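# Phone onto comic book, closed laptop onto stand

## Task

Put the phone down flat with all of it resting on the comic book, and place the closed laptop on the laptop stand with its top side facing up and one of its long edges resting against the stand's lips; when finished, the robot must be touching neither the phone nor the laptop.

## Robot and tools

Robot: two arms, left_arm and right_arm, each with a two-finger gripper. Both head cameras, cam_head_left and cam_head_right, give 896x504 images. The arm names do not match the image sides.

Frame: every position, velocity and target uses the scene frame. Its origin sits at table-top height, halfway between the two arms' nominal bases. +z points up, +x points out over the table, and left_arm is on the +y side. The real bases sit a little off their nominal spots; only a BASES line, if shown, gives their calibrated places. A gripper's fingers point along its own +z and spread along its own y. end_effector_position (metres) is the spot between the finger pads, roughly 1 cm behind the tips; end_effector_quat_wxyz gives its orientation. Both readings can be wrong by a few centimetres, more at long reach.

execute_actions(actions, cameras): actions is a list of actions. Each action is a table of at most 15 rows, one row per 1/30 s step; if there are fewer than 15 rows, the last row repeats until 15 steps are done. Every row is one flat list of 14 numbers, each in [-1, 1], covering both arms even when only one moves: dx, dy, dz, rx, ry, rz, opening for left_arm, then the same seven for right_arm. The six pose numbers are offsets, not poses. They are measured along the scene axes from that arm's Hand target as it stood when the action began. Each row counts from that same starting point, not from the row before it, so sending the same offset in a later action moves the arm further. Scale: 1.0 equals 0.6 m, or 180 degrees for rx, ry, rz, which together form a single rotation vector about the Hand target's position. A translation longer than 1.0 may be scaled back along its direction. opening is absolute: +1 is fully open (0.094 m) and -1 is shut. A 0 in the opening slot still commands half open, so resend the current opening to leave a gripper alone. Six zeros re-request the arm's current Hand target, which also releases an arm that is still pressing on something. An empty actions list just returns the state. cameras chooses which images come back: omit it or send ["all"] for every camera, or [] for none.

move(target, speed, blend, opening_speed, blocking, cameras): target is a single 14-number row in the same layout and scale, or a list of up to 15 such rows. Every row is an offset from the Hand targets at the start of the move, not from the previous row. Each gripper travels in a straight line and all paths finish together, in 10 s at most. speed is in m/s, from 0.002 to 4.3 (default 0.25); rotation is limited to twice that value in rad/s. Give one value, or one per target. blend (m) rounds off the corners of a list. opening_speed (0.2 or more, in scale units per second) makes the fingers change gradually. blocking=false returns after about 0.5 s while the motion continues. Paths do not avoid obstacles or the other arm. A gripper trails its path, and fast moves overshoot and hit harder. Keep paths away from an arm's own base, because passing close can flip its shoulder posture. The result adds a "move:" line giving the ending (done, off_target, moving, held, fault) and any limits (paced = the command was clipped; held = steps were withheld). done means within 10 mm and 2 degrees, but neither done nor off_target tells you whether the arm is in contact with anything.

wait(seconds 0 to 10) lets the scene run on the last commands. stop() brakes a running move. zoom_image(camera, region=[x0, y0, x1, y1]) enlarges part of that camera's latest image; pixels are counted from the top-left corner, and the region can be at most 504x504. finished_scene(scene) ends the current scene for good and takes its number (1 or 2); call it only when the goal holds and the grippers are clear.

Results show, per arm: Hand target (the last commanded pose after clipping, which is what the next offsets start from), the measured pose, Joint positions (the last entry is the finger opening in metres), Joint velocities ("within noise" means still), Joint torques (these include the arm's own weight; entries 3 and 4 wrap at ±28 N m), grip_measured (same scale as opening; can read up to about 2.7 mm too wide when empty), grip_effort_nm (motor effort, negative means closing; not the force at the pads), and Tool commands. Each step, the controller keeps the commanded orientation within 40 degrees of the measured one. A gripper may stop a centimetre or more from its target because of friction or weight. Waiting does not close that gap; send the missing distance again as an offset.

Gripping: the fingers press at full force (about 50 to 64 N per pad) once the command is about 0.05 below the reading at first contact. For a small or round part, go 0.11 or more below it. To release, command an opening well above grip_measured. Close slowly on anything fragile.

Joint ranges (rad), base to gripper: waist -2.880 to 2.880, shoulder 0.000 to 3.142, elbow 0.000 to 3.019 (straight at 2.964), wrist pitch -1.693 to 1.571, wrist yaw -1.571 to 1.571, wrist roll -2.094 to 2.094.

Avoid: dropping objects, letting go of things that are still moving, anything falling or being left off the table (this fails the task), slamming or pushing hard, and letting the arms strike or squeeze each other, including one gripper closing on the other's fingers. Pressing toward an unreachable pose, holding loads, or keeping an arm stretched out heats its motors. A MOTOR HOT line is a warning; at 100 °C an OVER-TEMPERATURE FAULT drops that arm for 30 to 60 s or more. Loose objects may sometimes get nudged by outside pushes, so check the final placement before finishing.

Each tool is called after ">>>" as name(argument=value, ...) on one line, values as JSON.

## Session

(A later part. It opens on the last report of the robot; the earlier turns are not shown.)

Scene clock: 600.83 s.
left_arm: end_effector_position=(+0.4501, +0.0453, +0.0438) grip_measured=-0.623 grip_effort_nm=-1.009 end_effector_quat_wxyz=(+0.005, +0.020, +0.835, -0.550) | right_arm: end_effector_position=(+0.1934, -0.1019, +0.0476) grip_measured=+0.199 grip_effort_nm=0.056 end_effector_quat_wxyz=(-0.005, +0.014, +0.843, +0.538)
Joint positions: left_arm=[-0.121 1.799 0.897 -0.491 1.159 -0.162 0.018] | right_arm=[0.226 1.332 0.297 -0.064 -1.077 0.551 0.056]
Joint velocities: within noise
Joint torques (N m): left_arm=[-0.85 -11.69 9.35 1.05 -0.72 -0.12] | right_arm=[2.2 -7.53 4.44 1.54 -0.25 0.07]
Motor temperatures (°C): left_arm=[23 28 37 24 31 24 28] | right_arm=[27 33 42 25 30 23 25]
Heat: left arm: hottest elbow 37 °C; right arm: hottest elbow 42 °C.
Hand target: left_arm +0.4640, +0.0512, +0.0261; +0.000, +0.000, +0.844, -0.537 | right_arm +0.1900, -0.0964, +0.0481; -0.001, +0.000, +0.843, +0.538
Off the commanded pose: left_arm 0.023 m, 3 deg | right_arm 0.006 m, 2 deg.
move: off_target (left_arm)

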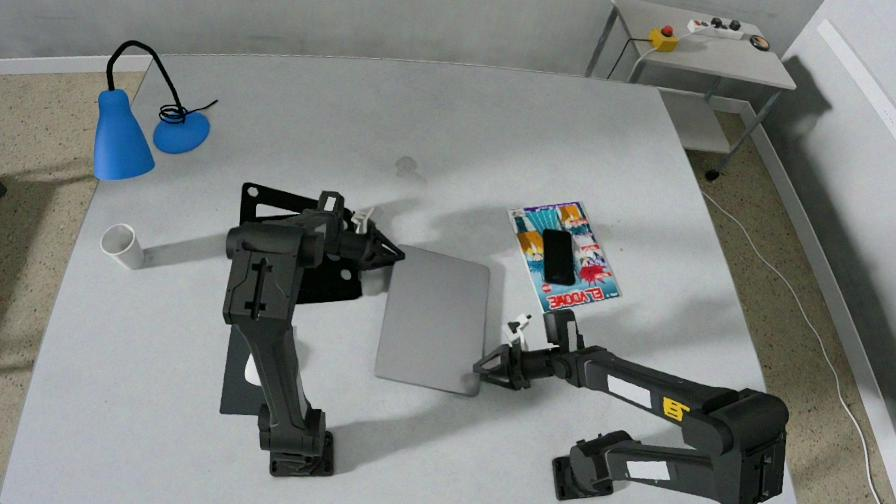

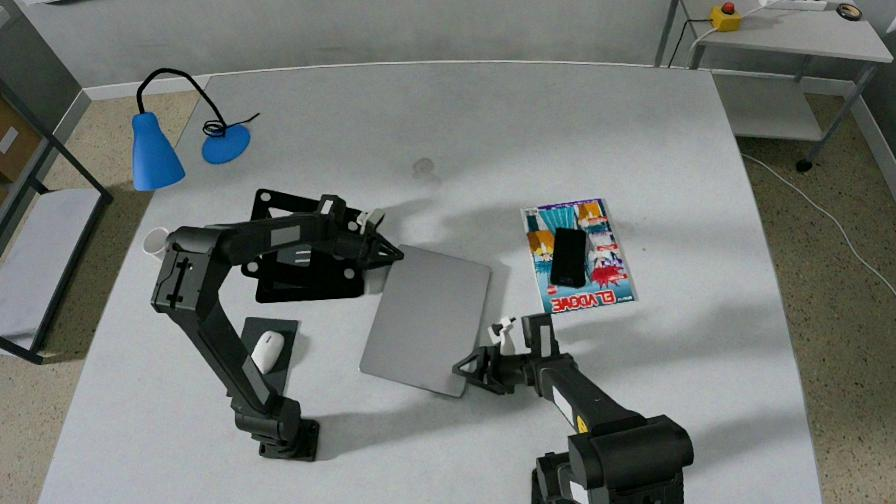

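>>> move(target=[[0,0,0.01,0,0,0,-0.95,0,-0.07,0,0,0,0,0.2],[0,0,0.02,0,0.035,0,-0.95,0.0,-0.07,0,0,0,0,0.2]], speed=0.08)

>>> zoom_image(camera="cam_head_left", region=[360, 230, 580, 430])

>>> zoom_image(camera="cam_head_right", region=[340, 230, 560, 430])

Scene clock: 609.53 s.
left_arm: end_effector_position=(+0.4483, +0.0455, +0.0442) grip_measured=-0.623 grip_effort_nm=-1.004 end_effector_quat_wxyz=(-0.029, +0.005, +0.837, -0.547) | right_arm: end_effector_position=(+0.1718, -0.1372, +0.0411) grip_measured=+0.199 grip_effort_nm=0.061 end_effector_quat_wxyz=(-0.015, +0.004, +0.844, +0.536)
Joint positions: left_arm=[-0.121 1.817 0.937 -0.616 1.158 -0.129 0.018] | right_arm=[0.078 1.332 0.304 -0.416 -1.128 0.173 0.056]
Joint velocities: within noise
Joint torques (N m): left_arm=[-1.03 -13.86 10.82 -0.42 -0.32 -0.55] | right_arm=[-0.38 -6.12 7.19 0.01 -0.59 0.03]
Motor temperatures (°C): left_arm=[23 28 37 24 31 24 28] | right_arm=[27 33 41 25 29 23 25]
Heat: left arm: hottest elbow 37 °C; right arm: hottest elbow 41 °C.
Hand target: left_arm +0.4641, +0.0511, +0.0382; -0.046, -0.030, +0.843, -0.536 | right_arm +0.1899, -0.1384, +0.0481; -0.001, +0.000, +0.843, +0.538
Off the commanded pose: left_arm 0.018 m, 5 deg | right_arm 0.020 m, 2 deg.
move: off_target (left_arm, right_arm)

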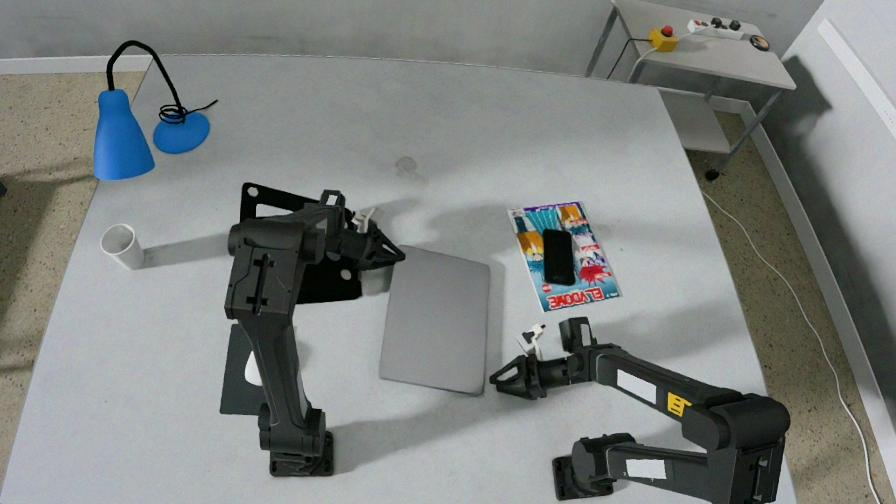

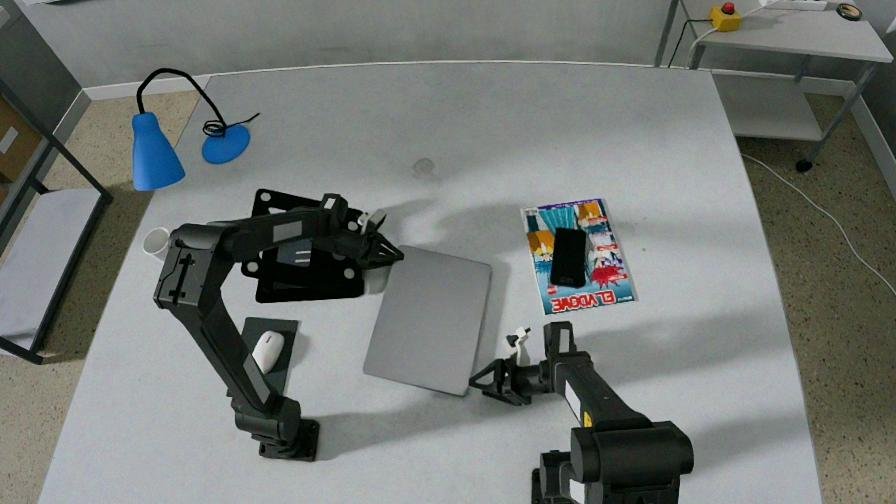

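Scaled by 2.291.

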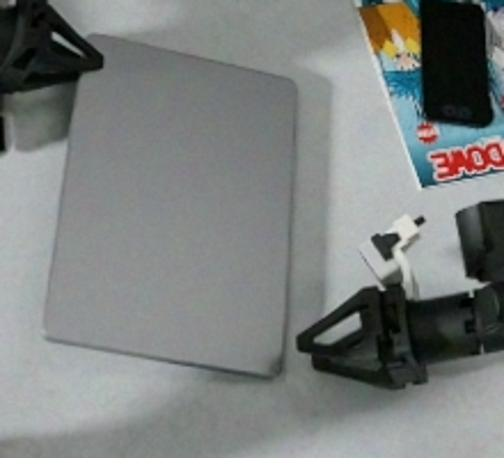

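Scaled by 2.291.

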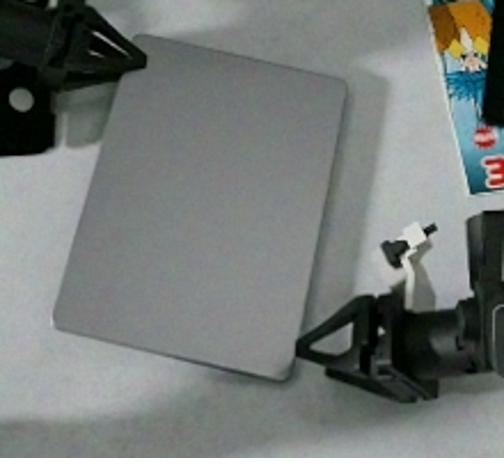

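>>> move(target=[[0,0,0.0,0,0,0,-0.95,0,-0.05,0.04,0,0,0,0.2],[0,0,0,0,0,0,-0.95,0.217,-0.06,0.04,0,0,-0.028,0.2],[0,0,0,0,0,0,-0.95,0.217,-0.06,-0.002,0,0,-0.028,0.2]], speed=0.15)

>>> zoom_image(camera="cam_head_left", region=[440, 260, 580, 400])

>>> zoom_image(camera="cam_head_right", region=[430, 260, 570, 400])

Scene clock: 619.70 s.
left_arm: end_effector_position=(+0.4482, +0.0456, +0.0441) grip_measured=-0.623 grip_effort_nm=-1.013 end_effector_quat_wxyz=(-0.030, +0.006, +0.837, -0.547) | right_arm: end_effector_position=(+0.3073, -0.1736, +0.0459) grip_measured=+0.199 grip_effort_nm=0.066 end_effector_quat_wxyz=(+0.015, +0.039, +0.843, +0.537)
Joint positions: left_arm=[-0.121 1.818 0.938 -0.621 1.158 -0.124 0.018] | right_arm=[-0.064 1.61 0.646 -0.572 -1.134 0.056 0.056]
Joint velocities: within noise
Joint torques (N m): left_arm=[-0.56 -13.74 10.61 -0.43 -0.29 -0.6] | right_arm=[0.38 -10.99 6.67 0.57 -0.56 0.22]
Motor temperatures (°C): left_arm=[23 28 38 24 31 24 28] | right_arm=[27 33 39 25 29 23 25]
Heat: left arm: hottest elbow 38 °C; right arm: hottest elbow 39 °C.
Hand target: left_arm +0.4640, +0.0512, +0.0381; -0.047, -0.030, +0.843, -0.536 | right_arm +0.3201, -0.1744, +0.0469; +0.023, +0.037, +0.842, +0.537
Off the commanded pose: left_arm 0.018 m, 5 deg | right_arm 0.013 m, 1 deg.
move: off_target (left_arm, right_arm)

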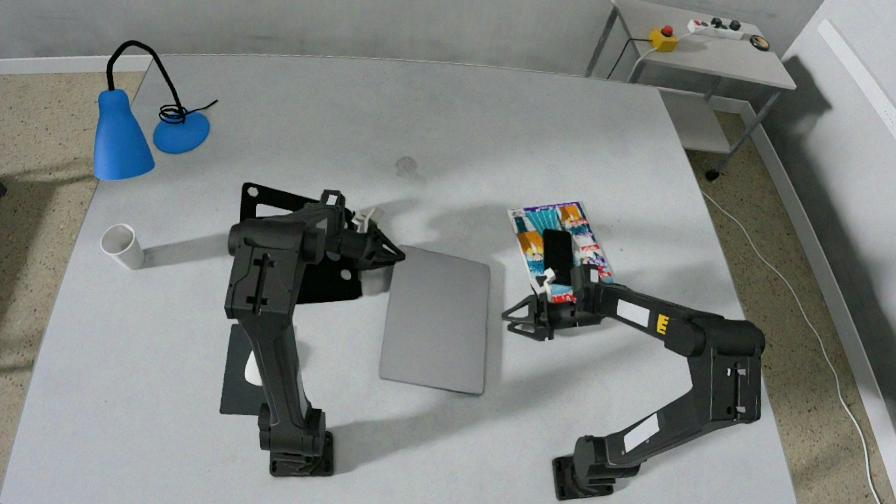

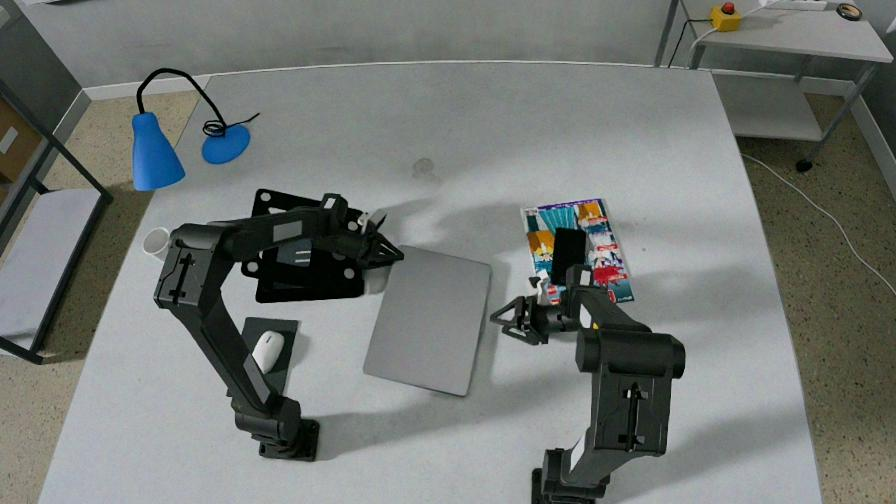

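Scaled by 3.600.

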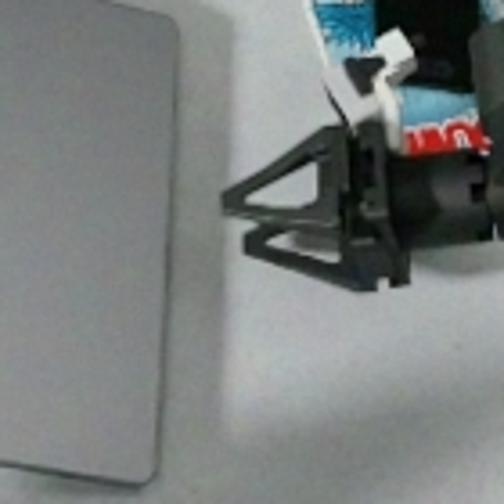

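Scaled by 3.600.

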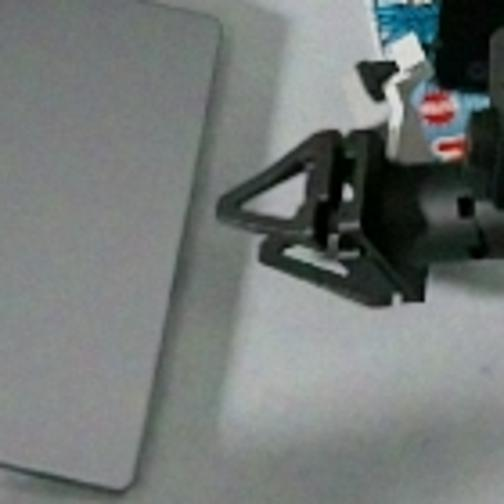

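>>> move(target=[0,0,0,0,0,0,-0.95,0.008,0.095,-0.006,0,0,0,0.2], speed=0.07)

>>> zoom_image(camera="cam_head_left", region=[440, 260, 580, 400])

>>> zoom_image(camera="cam_head_right", region=[430, 260, 570, 400])

Scene clock: 624.20 s.
left_arm: end_effector_position=(+0.4483, +0.0459, +0.0441) grip_measured=-0.623 grip_effort_nm=-1.009 end_effector_quat_wxyz=(-0.029, +0.006, +0.837, -0.547) | right_arm: end_effector_position=(+0.3342, -0.1231, +0.0513) grip_measured=+0.199 grip_effort_nm=0.061 end_effector_quat_wxyz=(+0.032, +0.038, +0.839, +0.542)
Joint positions: left_arm=[-0.12 1.818 0.938 -0.621 1.158 -0.124 0.018] | right_arm=[0.084 1.61 0.635 -0.193 -1.107 0.43 0.056]
Joint velocities: within noise
Joint torques (N m): left_arm=[-0.38 -13.63 10.76 -0.16 -0.26 -0.55] | right_arm=[1.79 -12.22 3.92 1.02 -0.11 0.17]
Motor temperatures (°C): left_arm=[23 28 38 24 30 24 28] | right_arm=[27 33 39 25 29 23 25]
Heat: left arm: hottest elbow 38 °C; right arm: hottest elbow 39 °C.
Hand target: left_arm +0.4641, +0.0513, +0.0381; -0.046, -0.030, +0.843, -0.536 | right_arm +0.3249, -0.1175, +0.0433; +0.023, +0.037, +0.842, +0.537
Off the commanded pose: left_arm 0.018 m, 5 deg | right_arm 0.014 m, 1 deg.
move: off_target (left_arm, right_arm)

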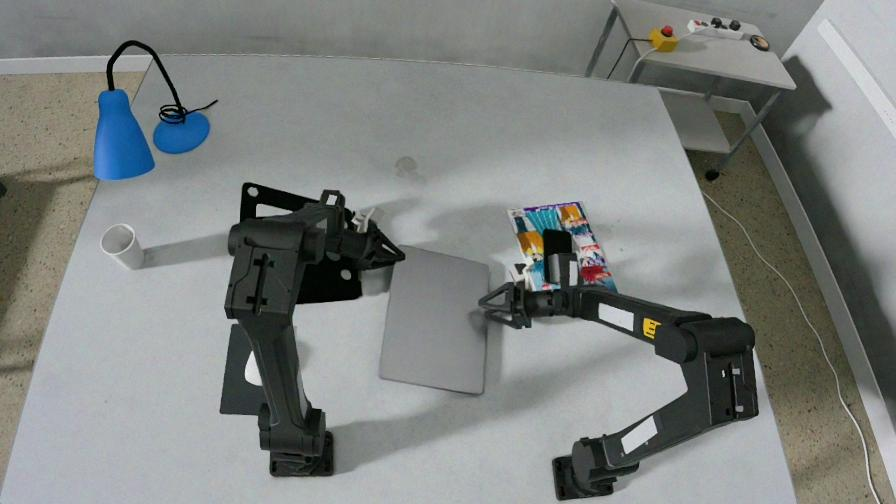

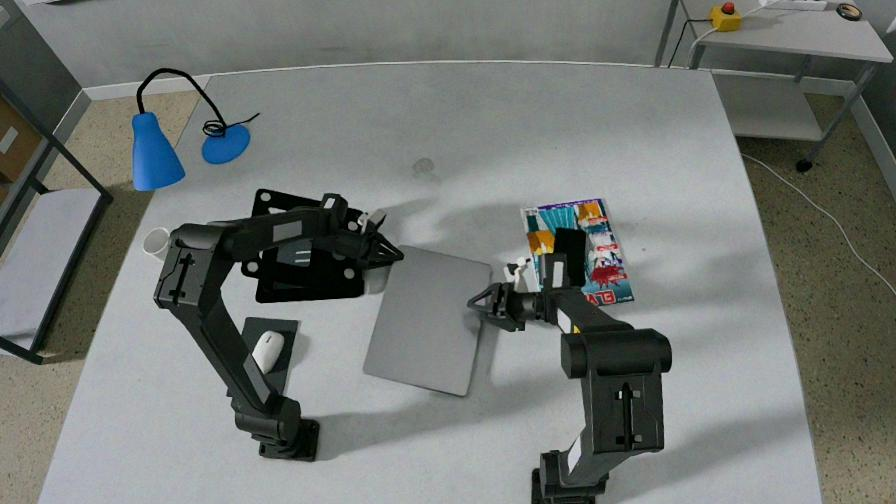

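Scaled by 3.600.

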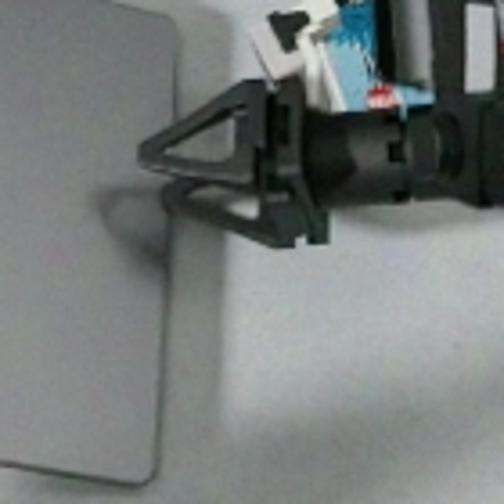

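Scaled by 3.600.

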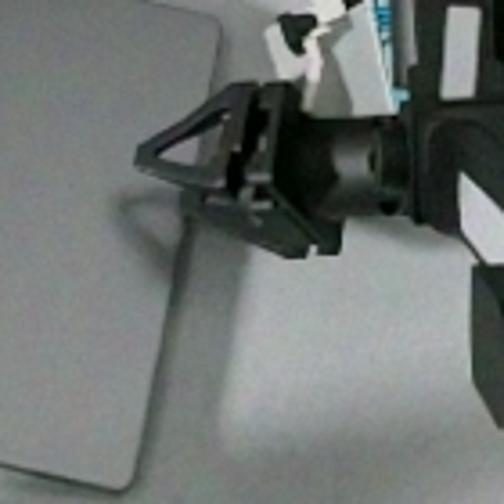

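>>> move(target=[[0,0,0.0,0,0,0,-0.95,-0.01,-0.05,0,0,0,0,0.2],[0,0,0,0,0,0,-0.95,-0.01,-0.05,-0.025,0,0,0,0.2]], speed=0.07)

>>> zoom_image(camera="cam_head_left", region=[440, 260, 580, 400])

>>> zoom_image(camera="cam_head_right", region=[430, 260, 570, 400])

Scene clock: 629.10 s.
left_arm: end_effector_position=(+0.4482, +0.0459, +0.0441) grip_measured=-0.623 grip_effort_nm=-1.009 end_effector_quat_wxyz=(-0.030, +0.006, +0.837, -0.547) | right_arm: end_effector_position=(+0.3223, -0.1431, +0.0368) grip_measured=+0.199 grip_effort_nm=0.061 end_effector_quat_wxyz=(+0.029, +0.028, +0.842, +0.538)
Joint positions: left_arm=[-0.12 1.818 0.938 -0.622 1.158 -0.124 0.018] | right_arm=[0.028 1.639 0.63 -0.306 -1.122 0.262 0.056]
Joint velocities: within noise
Joint torques (N m): left_arm=[-0.67 -13.16 10.59 -0.23 -0.32 -0.58] | right_arm=[-0.44 -11.11 4 0.51 -0.56 0.01]
Motor temperatures (°C): left_arm=[23 28 37 24 30 24 28] | right_arm=[27 33 38 25 29 23 25]
Heat: left arm: hottest elbow 37 °C; right arm: hottest elbow 38 °C.
Hand target: left_arm +0.4641, +0.0513, +0.0381; -0.047, -0.030, +0.843, -0.536 | right_arm +0.3190, -0.1474, +0.0283; +0.023, +0.037, +0.842, +0.537
Off the commanded pose: left_arm 0.018 m, 5 deg | right_arm 0.010 m, 1 deg.
move: off_target (left_arm)

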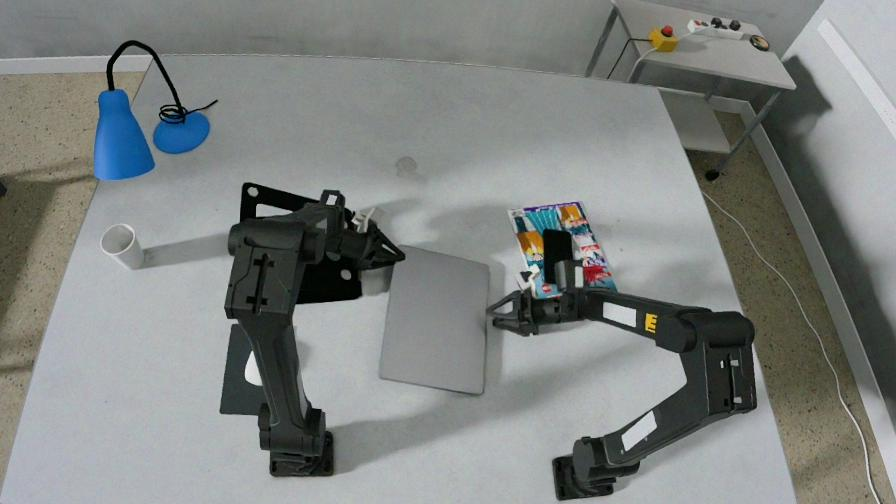

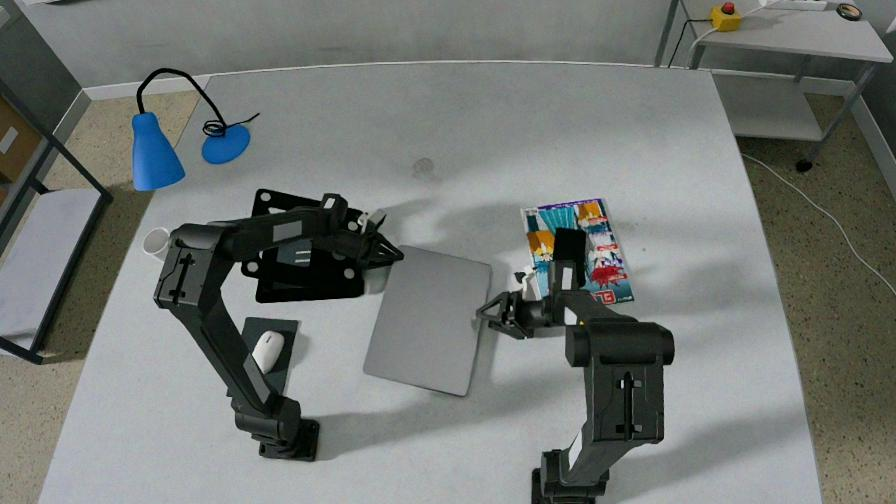

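Scaled by 3.600.

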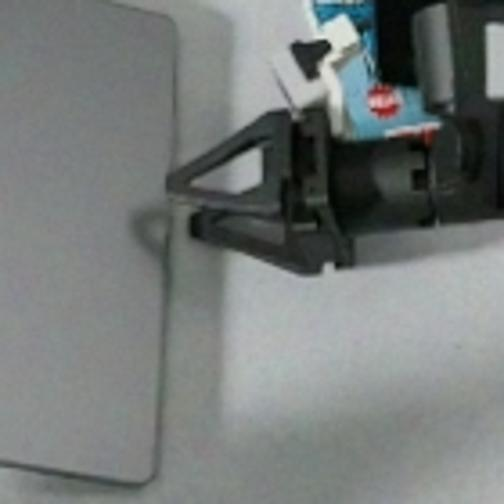

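Scaled by 3.600.

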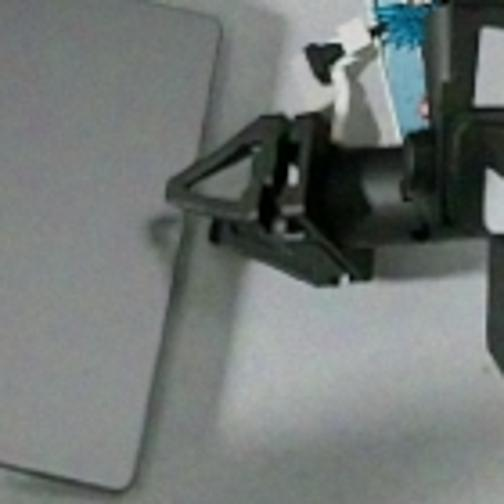

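>>> move(target=[0,0,0,0,0,0,-0.95,0.0,0.065,-0.002,0,0,0,0.2], speed=0.06)

>>> zoom_image(camera="cam_head_left", region=[440, 260, 580, 400])

>>> zoom_image(camera="cam_head_right", region=[430, 260, 570, 400])

Scene clock: 634.77 s.
left_arm: end_effector_position=(+0.4488, +0.0481, +0.0440) grip_measured=-0.623 grip_effort_nm=-1.009 end_effector_quat_wxyz=(-0.028, +0.005, +0.837, -0.547) | right_arm: end_effector_position=(+0.3274, -0.1203, +0.0358) grip_measured=+0.199 grip_effort_nm=0.056 end_effector_quat_wxyz=(+0.034, +0.046, +0.839, +0.540)
Joint positions: left_arm=[-0.115 1.818 0.938 -0.624 1.158 -0.119 0.018] | right_arm=[0.095 1.639 0.595 -0.082 -1.095 0.486 0.056]
Joint velocities: within noise
Joint torques (N m): left_arm=[-0.97 -13.04 10.91 -0.31 -0.3 -0.6] | right_arm=[2.84 -11.16 4.14 1.54 -0.14 0.1]
Motor temperatures (°C): left_arm=[23 28 37 24 30 24 29] | right_arm=[27 33 38 25 29 23 25]
Heat: left arm: hottest elbow 37 °C; right arm: hottest elbow 38 °C.
Hand target: left_arm +0.4641, +0.0513, +0.0381; -0.047, -0.030, +0.843, -0.536 | right_arm +0.3190, -0.1085, +0.0270; +0.023, +0.037, +0.842, +0.537
Off the commanded pose: left_arm 0.017 m, 5 deg | right_arm 0.017 m, 2 deg.
move: off_target (left_arm, right_arm)

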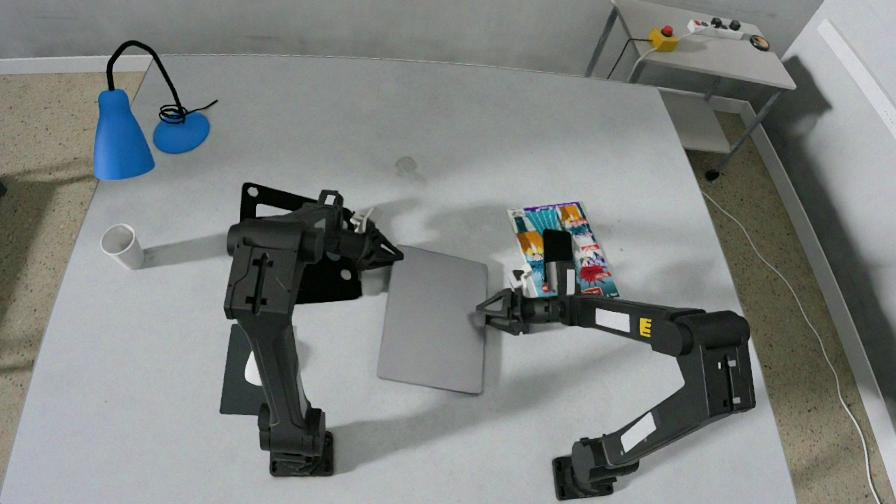

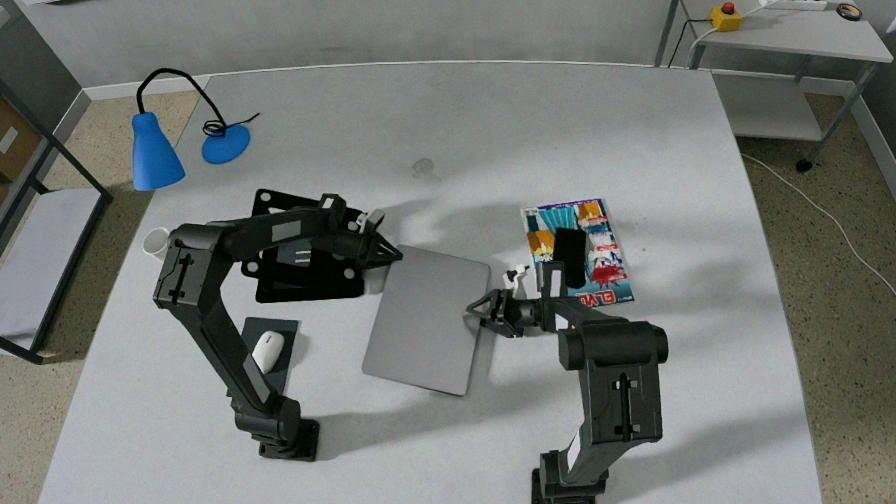

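Scaled by 3.600.

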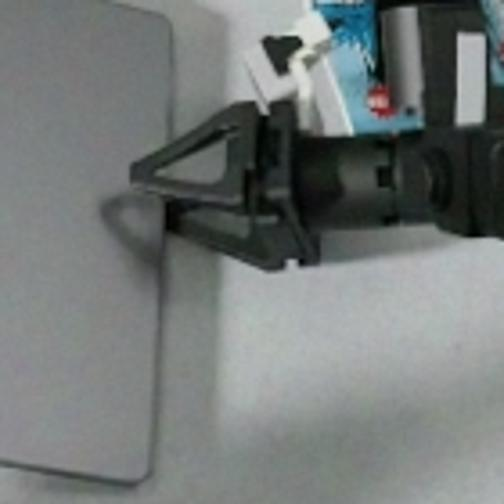

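Scaled by 3.600.

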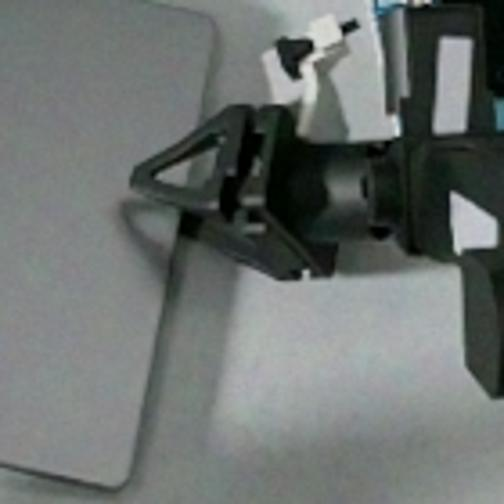

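>>> move(target=[[0,0,0.0,0,0,0,-0.95,0,-0.06,0,0,0,0,0.2],[0,0,0.045,-0.07,0,0,-0.95,0,-0.06,0.015,0,0,0,0.2]], speed=0.07)

>>> zoom_image(camera="cam_head_left", region=[370, 230, 580, 430])

>>> zoom_image(camera="cam_head_right", region=[350, 230, 560, 430])

Scene clock: 646.43 s.
left_arm: end_effector_position=(+0.4450, +0.0486, +0.0460) grip_measured=-0.633 grip_effort_nm=-0.999 end_effector_quat_wxyz=(-0.044, -0.005, +0.794, -0.606) | right_arm: end_effector_position=(+0.3108, -0.1389, +0.0351) grip_measured=+0.199 grip_effort_nm=0.061 end_effector_quat_wxyz=(+0.017, +0.031, +0.839, +0.544)
Joint positions: left_arm=[-0.095 1.872 0.938 -0.637 1.306 -0.079 0.017] | right_arm=[0.039 1.634 0.607 -0.296 -1.136 0.277 0.056]
Joint velocities: within noise
Joint torques (N m): left_arm=[-1.26 -16.21 10.71 -0.83 2.42 -0.4] | right_arm=[-0.5 -12.75 5.76 -0.17 -0.03 0.07]
Motor temperatures (°C): left_arm=[23 28 37 24 30 24 29] | right_arm=[27 33 37 25 28 23 25]
Heat: left arm: hottest elbow 37 °C; right arm: hottest elbow 37 °C.
Hand target: left_arm +0.4641, +0.0512, +0.0651; -0.050, -0.025, +0.779, -0.625 | right_arm +0.3190, -0.1445, +0.0361; +0.023, +0.037, +0.842, +0.537
Off the commanded pose: left_arm 0.027 m, 4 deg | right_arm 0.010 m, 1 deg.
move: off_target (left_arm)

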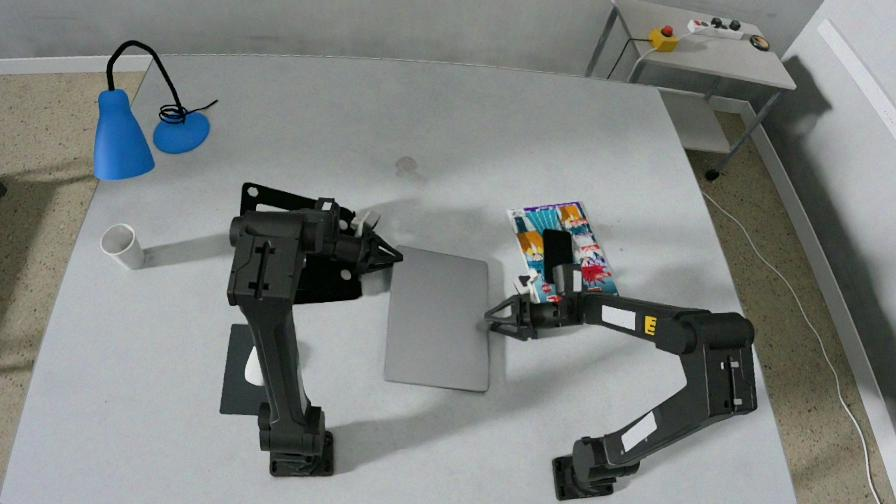

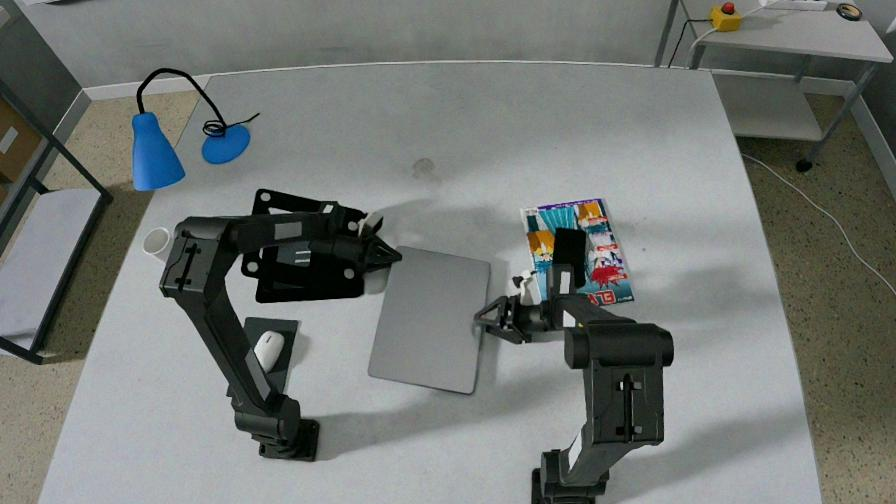

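Scaled by 2.400.

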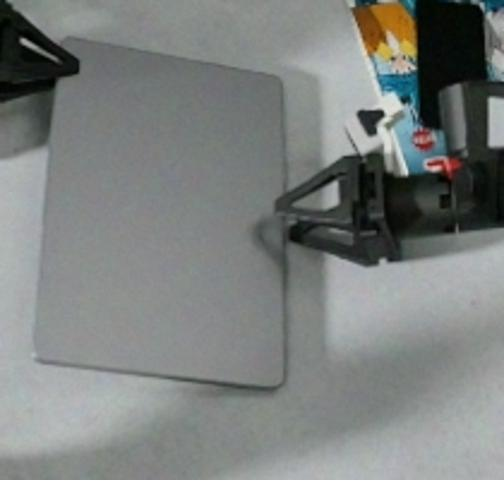

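Scaled by 2.400.

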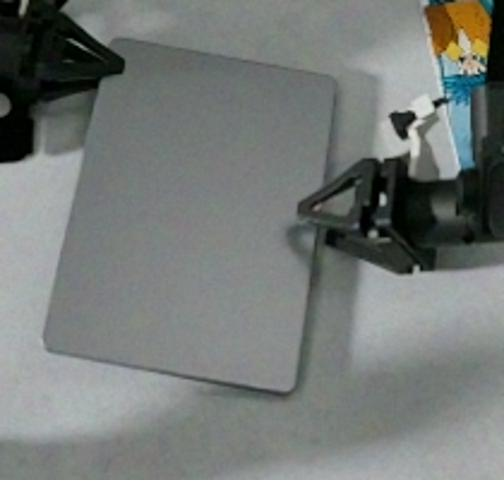

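>>> move(target=[0,0,0,0,0,0,-0.95,0.0,0.06,0.003,0,0,0,0.2], speed=0.06)

>>> zoom_image(camera="cam_head_left", region=[370, 230, 580, 430])

>>> zoom_image(camera="cam_head_right", region=[430, 260, 570, 400])

Scene clock: 651.30 s.
left_arm: end_effector_position=(+0.4465, +0.0497, +0.0469) grip_measured=-0.633 grip_effort_nm=-1.009 end_effector_quat_wxyz=(-0.042, -0.005, +0.794, -0.606) | right_arm: end_effector_position=(+0.3227, -0.1230, +0.0364) grip_measured=+0.199 grip_effort_nm=0.056 end_effector_quat_wxyz=(+0.022, +0.059, +0.842, +0.536)
Joint positions: left_arm=[-0.092 1.872 0.942 -0.643 1.306 -0.074 0.017] | right_arm=[0.091 1.625 0.593 -0.126 -1.089 0.488 0.056]
Joint velocities: within noise
Joint torques (N m): left_arm=[-0.03 -15.68 10.43 -0.57 2.46 -0.4] | right_arm=[3.19 -12.63 4.64 1.65 -0.37 0.1]
Motor temperatures (°C): left_arm=[23 28 37 24 33 24 29] | right_arm=[27 33 36 25 28 23 25]
Heat: left arm: hottest elbow 37 °C; right arm: hottest elbow 36 °C.
Hand target: left_arm +0.4641, +0.0512, +0.0652; -0.049, -0.025, +0.779, -0.625 | right_arm +0.3189, -0.1084, +0.0379; +0.023, +0.037, +0.842, +0.537
Off the commanded pose: left_arm 0.025 m, 4 deg | right_arm 0.015 m, 3 deg.
move: off_target (left_arm, right_arm)

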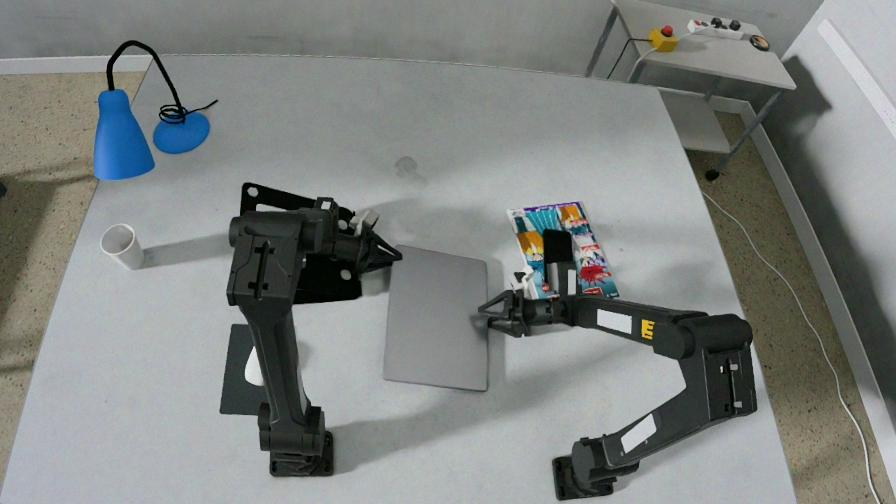

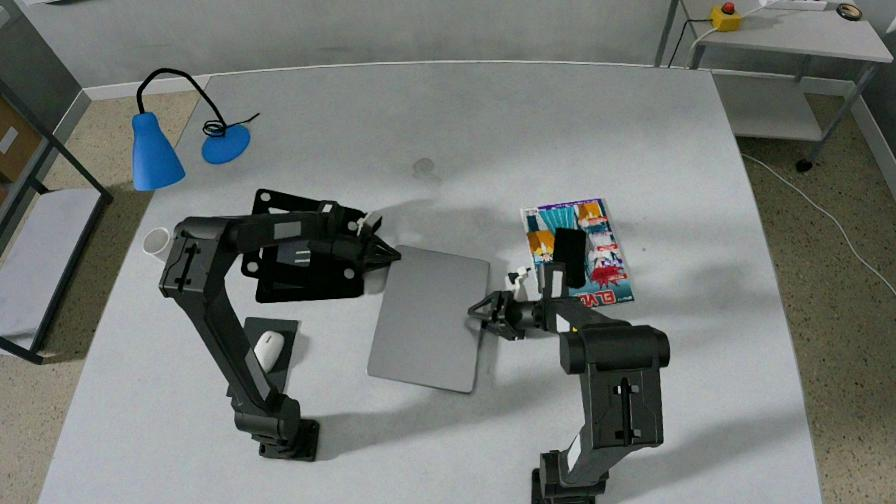

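Scaled by 2.400.

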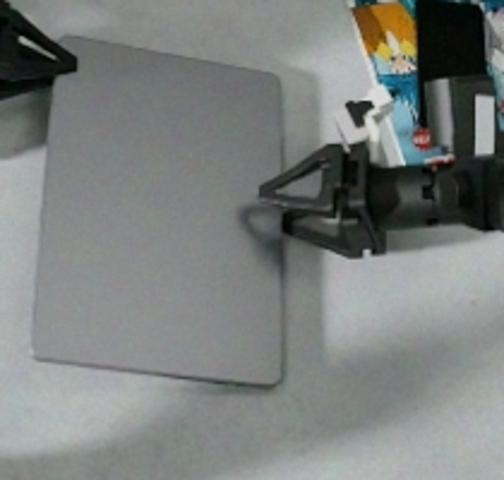

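Scaled by 3.600.

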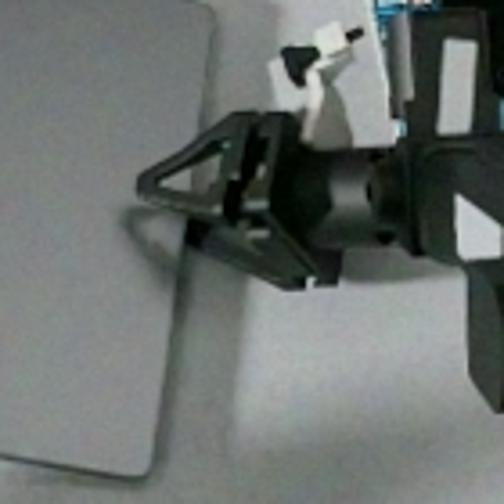

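>>> move(target=[[0,0,0.0,0,0,0,-0.95,0,-0.06,0,0,0,0,0.2],[0,0,0.06,-0.05,0,0,-0.95,0,-0.06,0.0,0,0,0,0.2]], speed=0.07)

>>> zoom_image(camera="cam_head_left", region=[370, 230, 580, 430])

>>> zoom_image(camera="cam_head_right", region=[350, 230, 560, 430])

Scene clock: 661.40 s.
left_arm: end_effector_position=(+0.4435, +0.0457, +0.0708) grip_measured=-0.634 grip_effort_nm=-1.009 end_effector_quat_wxyz=(-0.028, +0.022, +0.752, -0.658) | right_arm: end_effector_position=(+0.3068, -0.1394, +0.0354) grip_measured=+0.199 grip_effort_nm=0.056 end_effector_quat_wxyz=(+0.014, +0.034, +0.840, +0.541)
Joint positions: left_arm=[-0.091 1.876 0.955 -0.724 1.438 0.061 0.017] | right_arm=[0.039 1.625 0.599 -0.305 -1.131 0.278 0.056]
Joint velocities: within noise
Joint torques (N m): left_arm=[-0.09 -17.2 10.97 -1.57 3.35 -0.94] | right_arm=[-0.62 -11.99 6.39 0.01 -0.15 0.05]
Motor temperatures (°C): left_arm=[23 29 37 24 37 24 29] | right_arm=[27 33 36 25 28 23 25]
Heat: left arm: hottest elbow 37 °C; right arm: hottest elbow 36 °C.
Hand target: left_arm +0.4640, +0.0512, +0.1011; -0.051, -0.021, +0.727, -0.684 | right_arm +0.3191, -0.1445, +0.0379; +0.023, +0.037, +0.842, +0.537
Off the commanded pose: left_arm 0.037 m, 7 deg | right_arm 0.013 m, 1 deg.
move: off_target (left_arm, right_arm)

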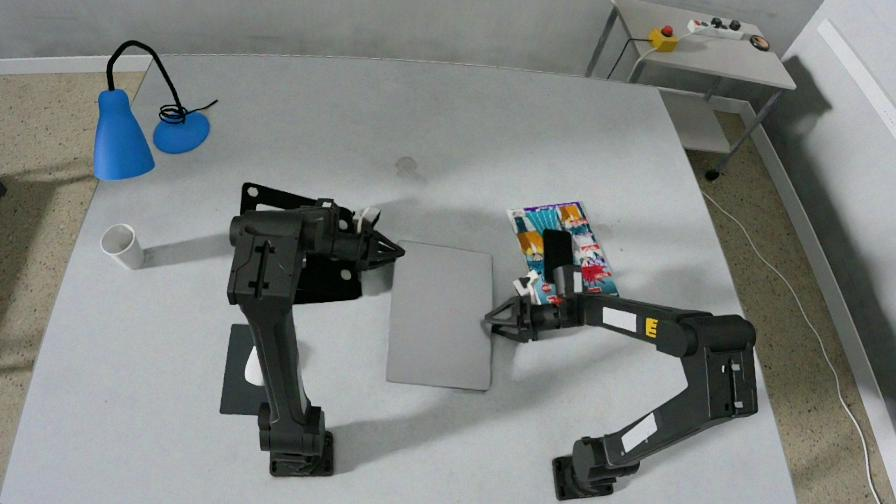

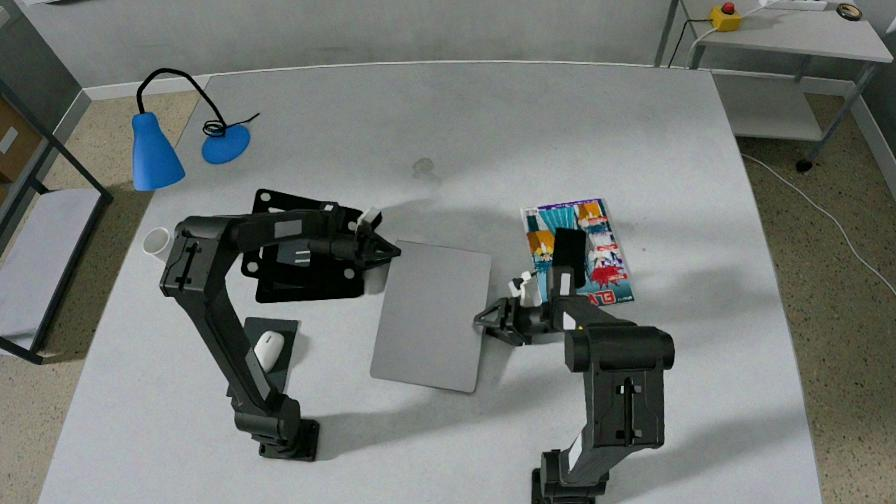

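Scaled by 2.400.

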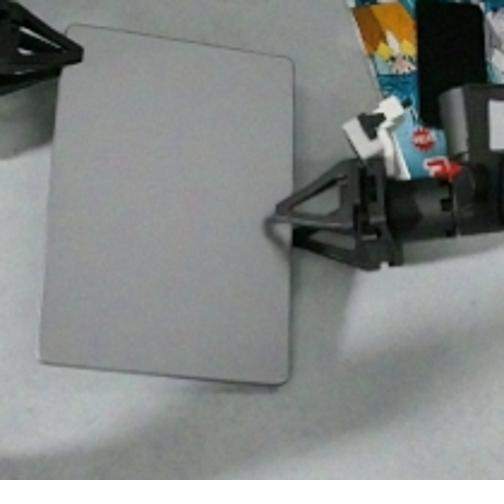

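Scaled by 2.400.

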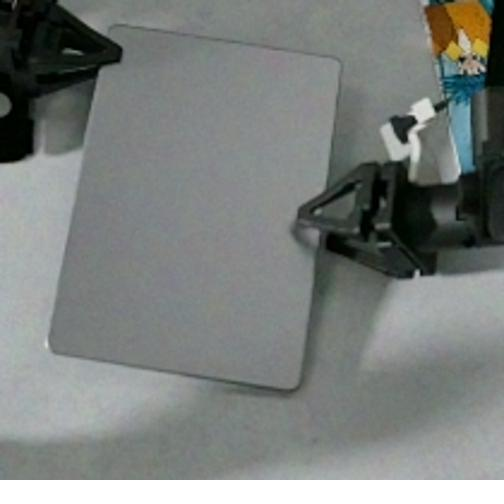

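>>> move(target=[[0,0,0,0,0,0,-0.95,0.0,0.0,0.015,0,0,0,0.2],[0,0,0,0,0,0,-0.95,0.0,0.06,0.015,0,0,0,0.2]], speed=0.06)

>>> zoom_image(camera="cam_head_left", region=[370, 230, 580, 430])

>>> zoom_image(camera="cam_head_right", region=[430, 260, 570, 400])

Scene clock: 667.07 s.
left_arm: end_effector_position=(+0.4433, +0.0457, +0.0716) grip_measured=-0.634 grip_effort_nm=-1.013 end_effector_quat_wxyz=(-0.030, +0.028, +0.751, -0.659) | right_arm: end_effector_position=(+0.3187, -0.1125, +0.0410) grip_measured=+0.199 grip_effort_nm=0.061 end_effector_quat_wxyz=(+0.015, +0.046, +0.843, +0.536)
Joint positions: left_arm=[-0.091 1.889 0.978 -0.812 1.439 0.145 0.017] | right_arm=[0.121 1.612 0.599 -0.143 -1.087 0.487 0.056]
Joint velocities: within noise
Joint torques (N m): left_arm=[0.15 -17.73 10.78 -1.77 3.36 -0.89] | right_arm=[1.2 -13.8 4.74 1.28 -0.41 0.17]
Motor temperatures (°C): left_arm=[23 28 37 24 41 24 29] | right_arm=[27 34 36 25 28 23 25]
Heat: left arm: hottest wrist yaw 41 °C; right arm: hottest elbow 36 °C.
Hand target: left_arm +0.4641, +0.0512, +0.1012; -0.051, -0.021, +0.727, -0.684 | right_arm +0.3190, -0.1085, +0.0469; +0.023, +0.037, +0.842, +0.537
Off the commanded pose: left_arm 0.037 m, 7 deg | right_arm 0.007 m, 1 deg.
move: off_target (left_arm)

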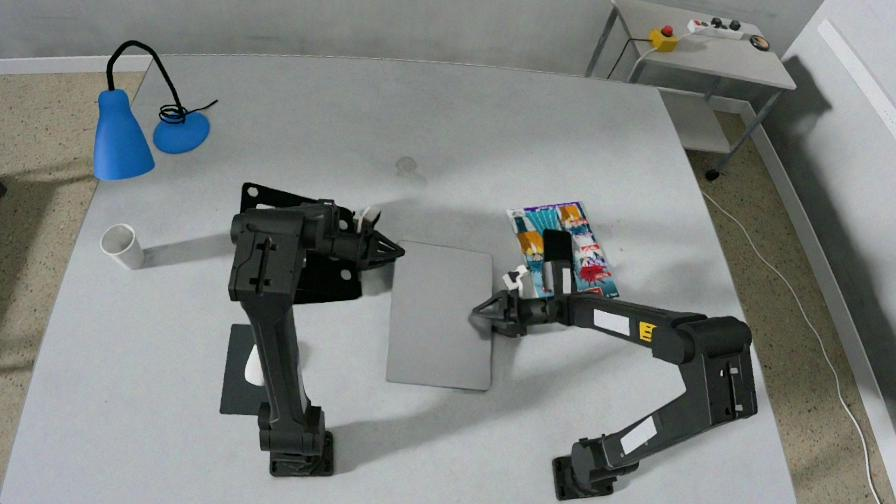

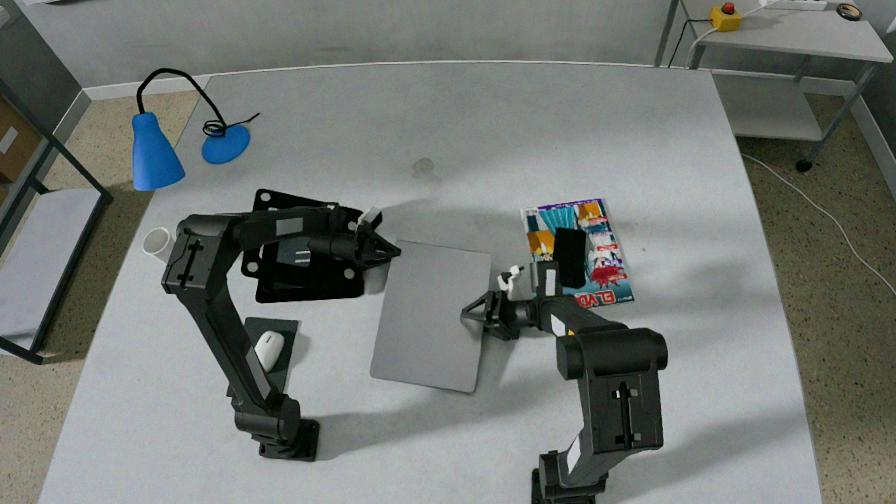

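Scaled by 2.400.

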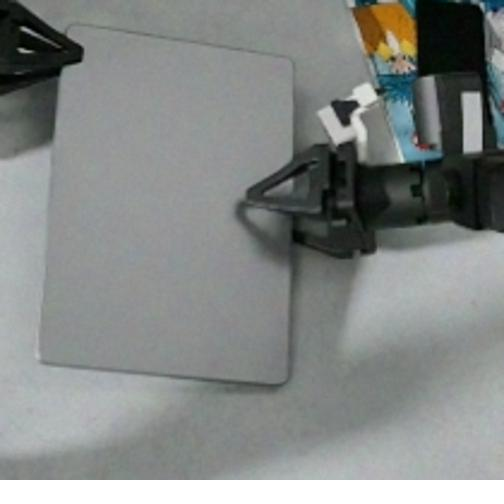

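Scaled by 3.600.

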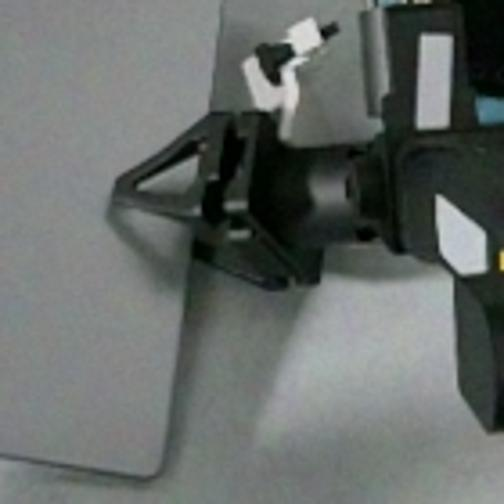

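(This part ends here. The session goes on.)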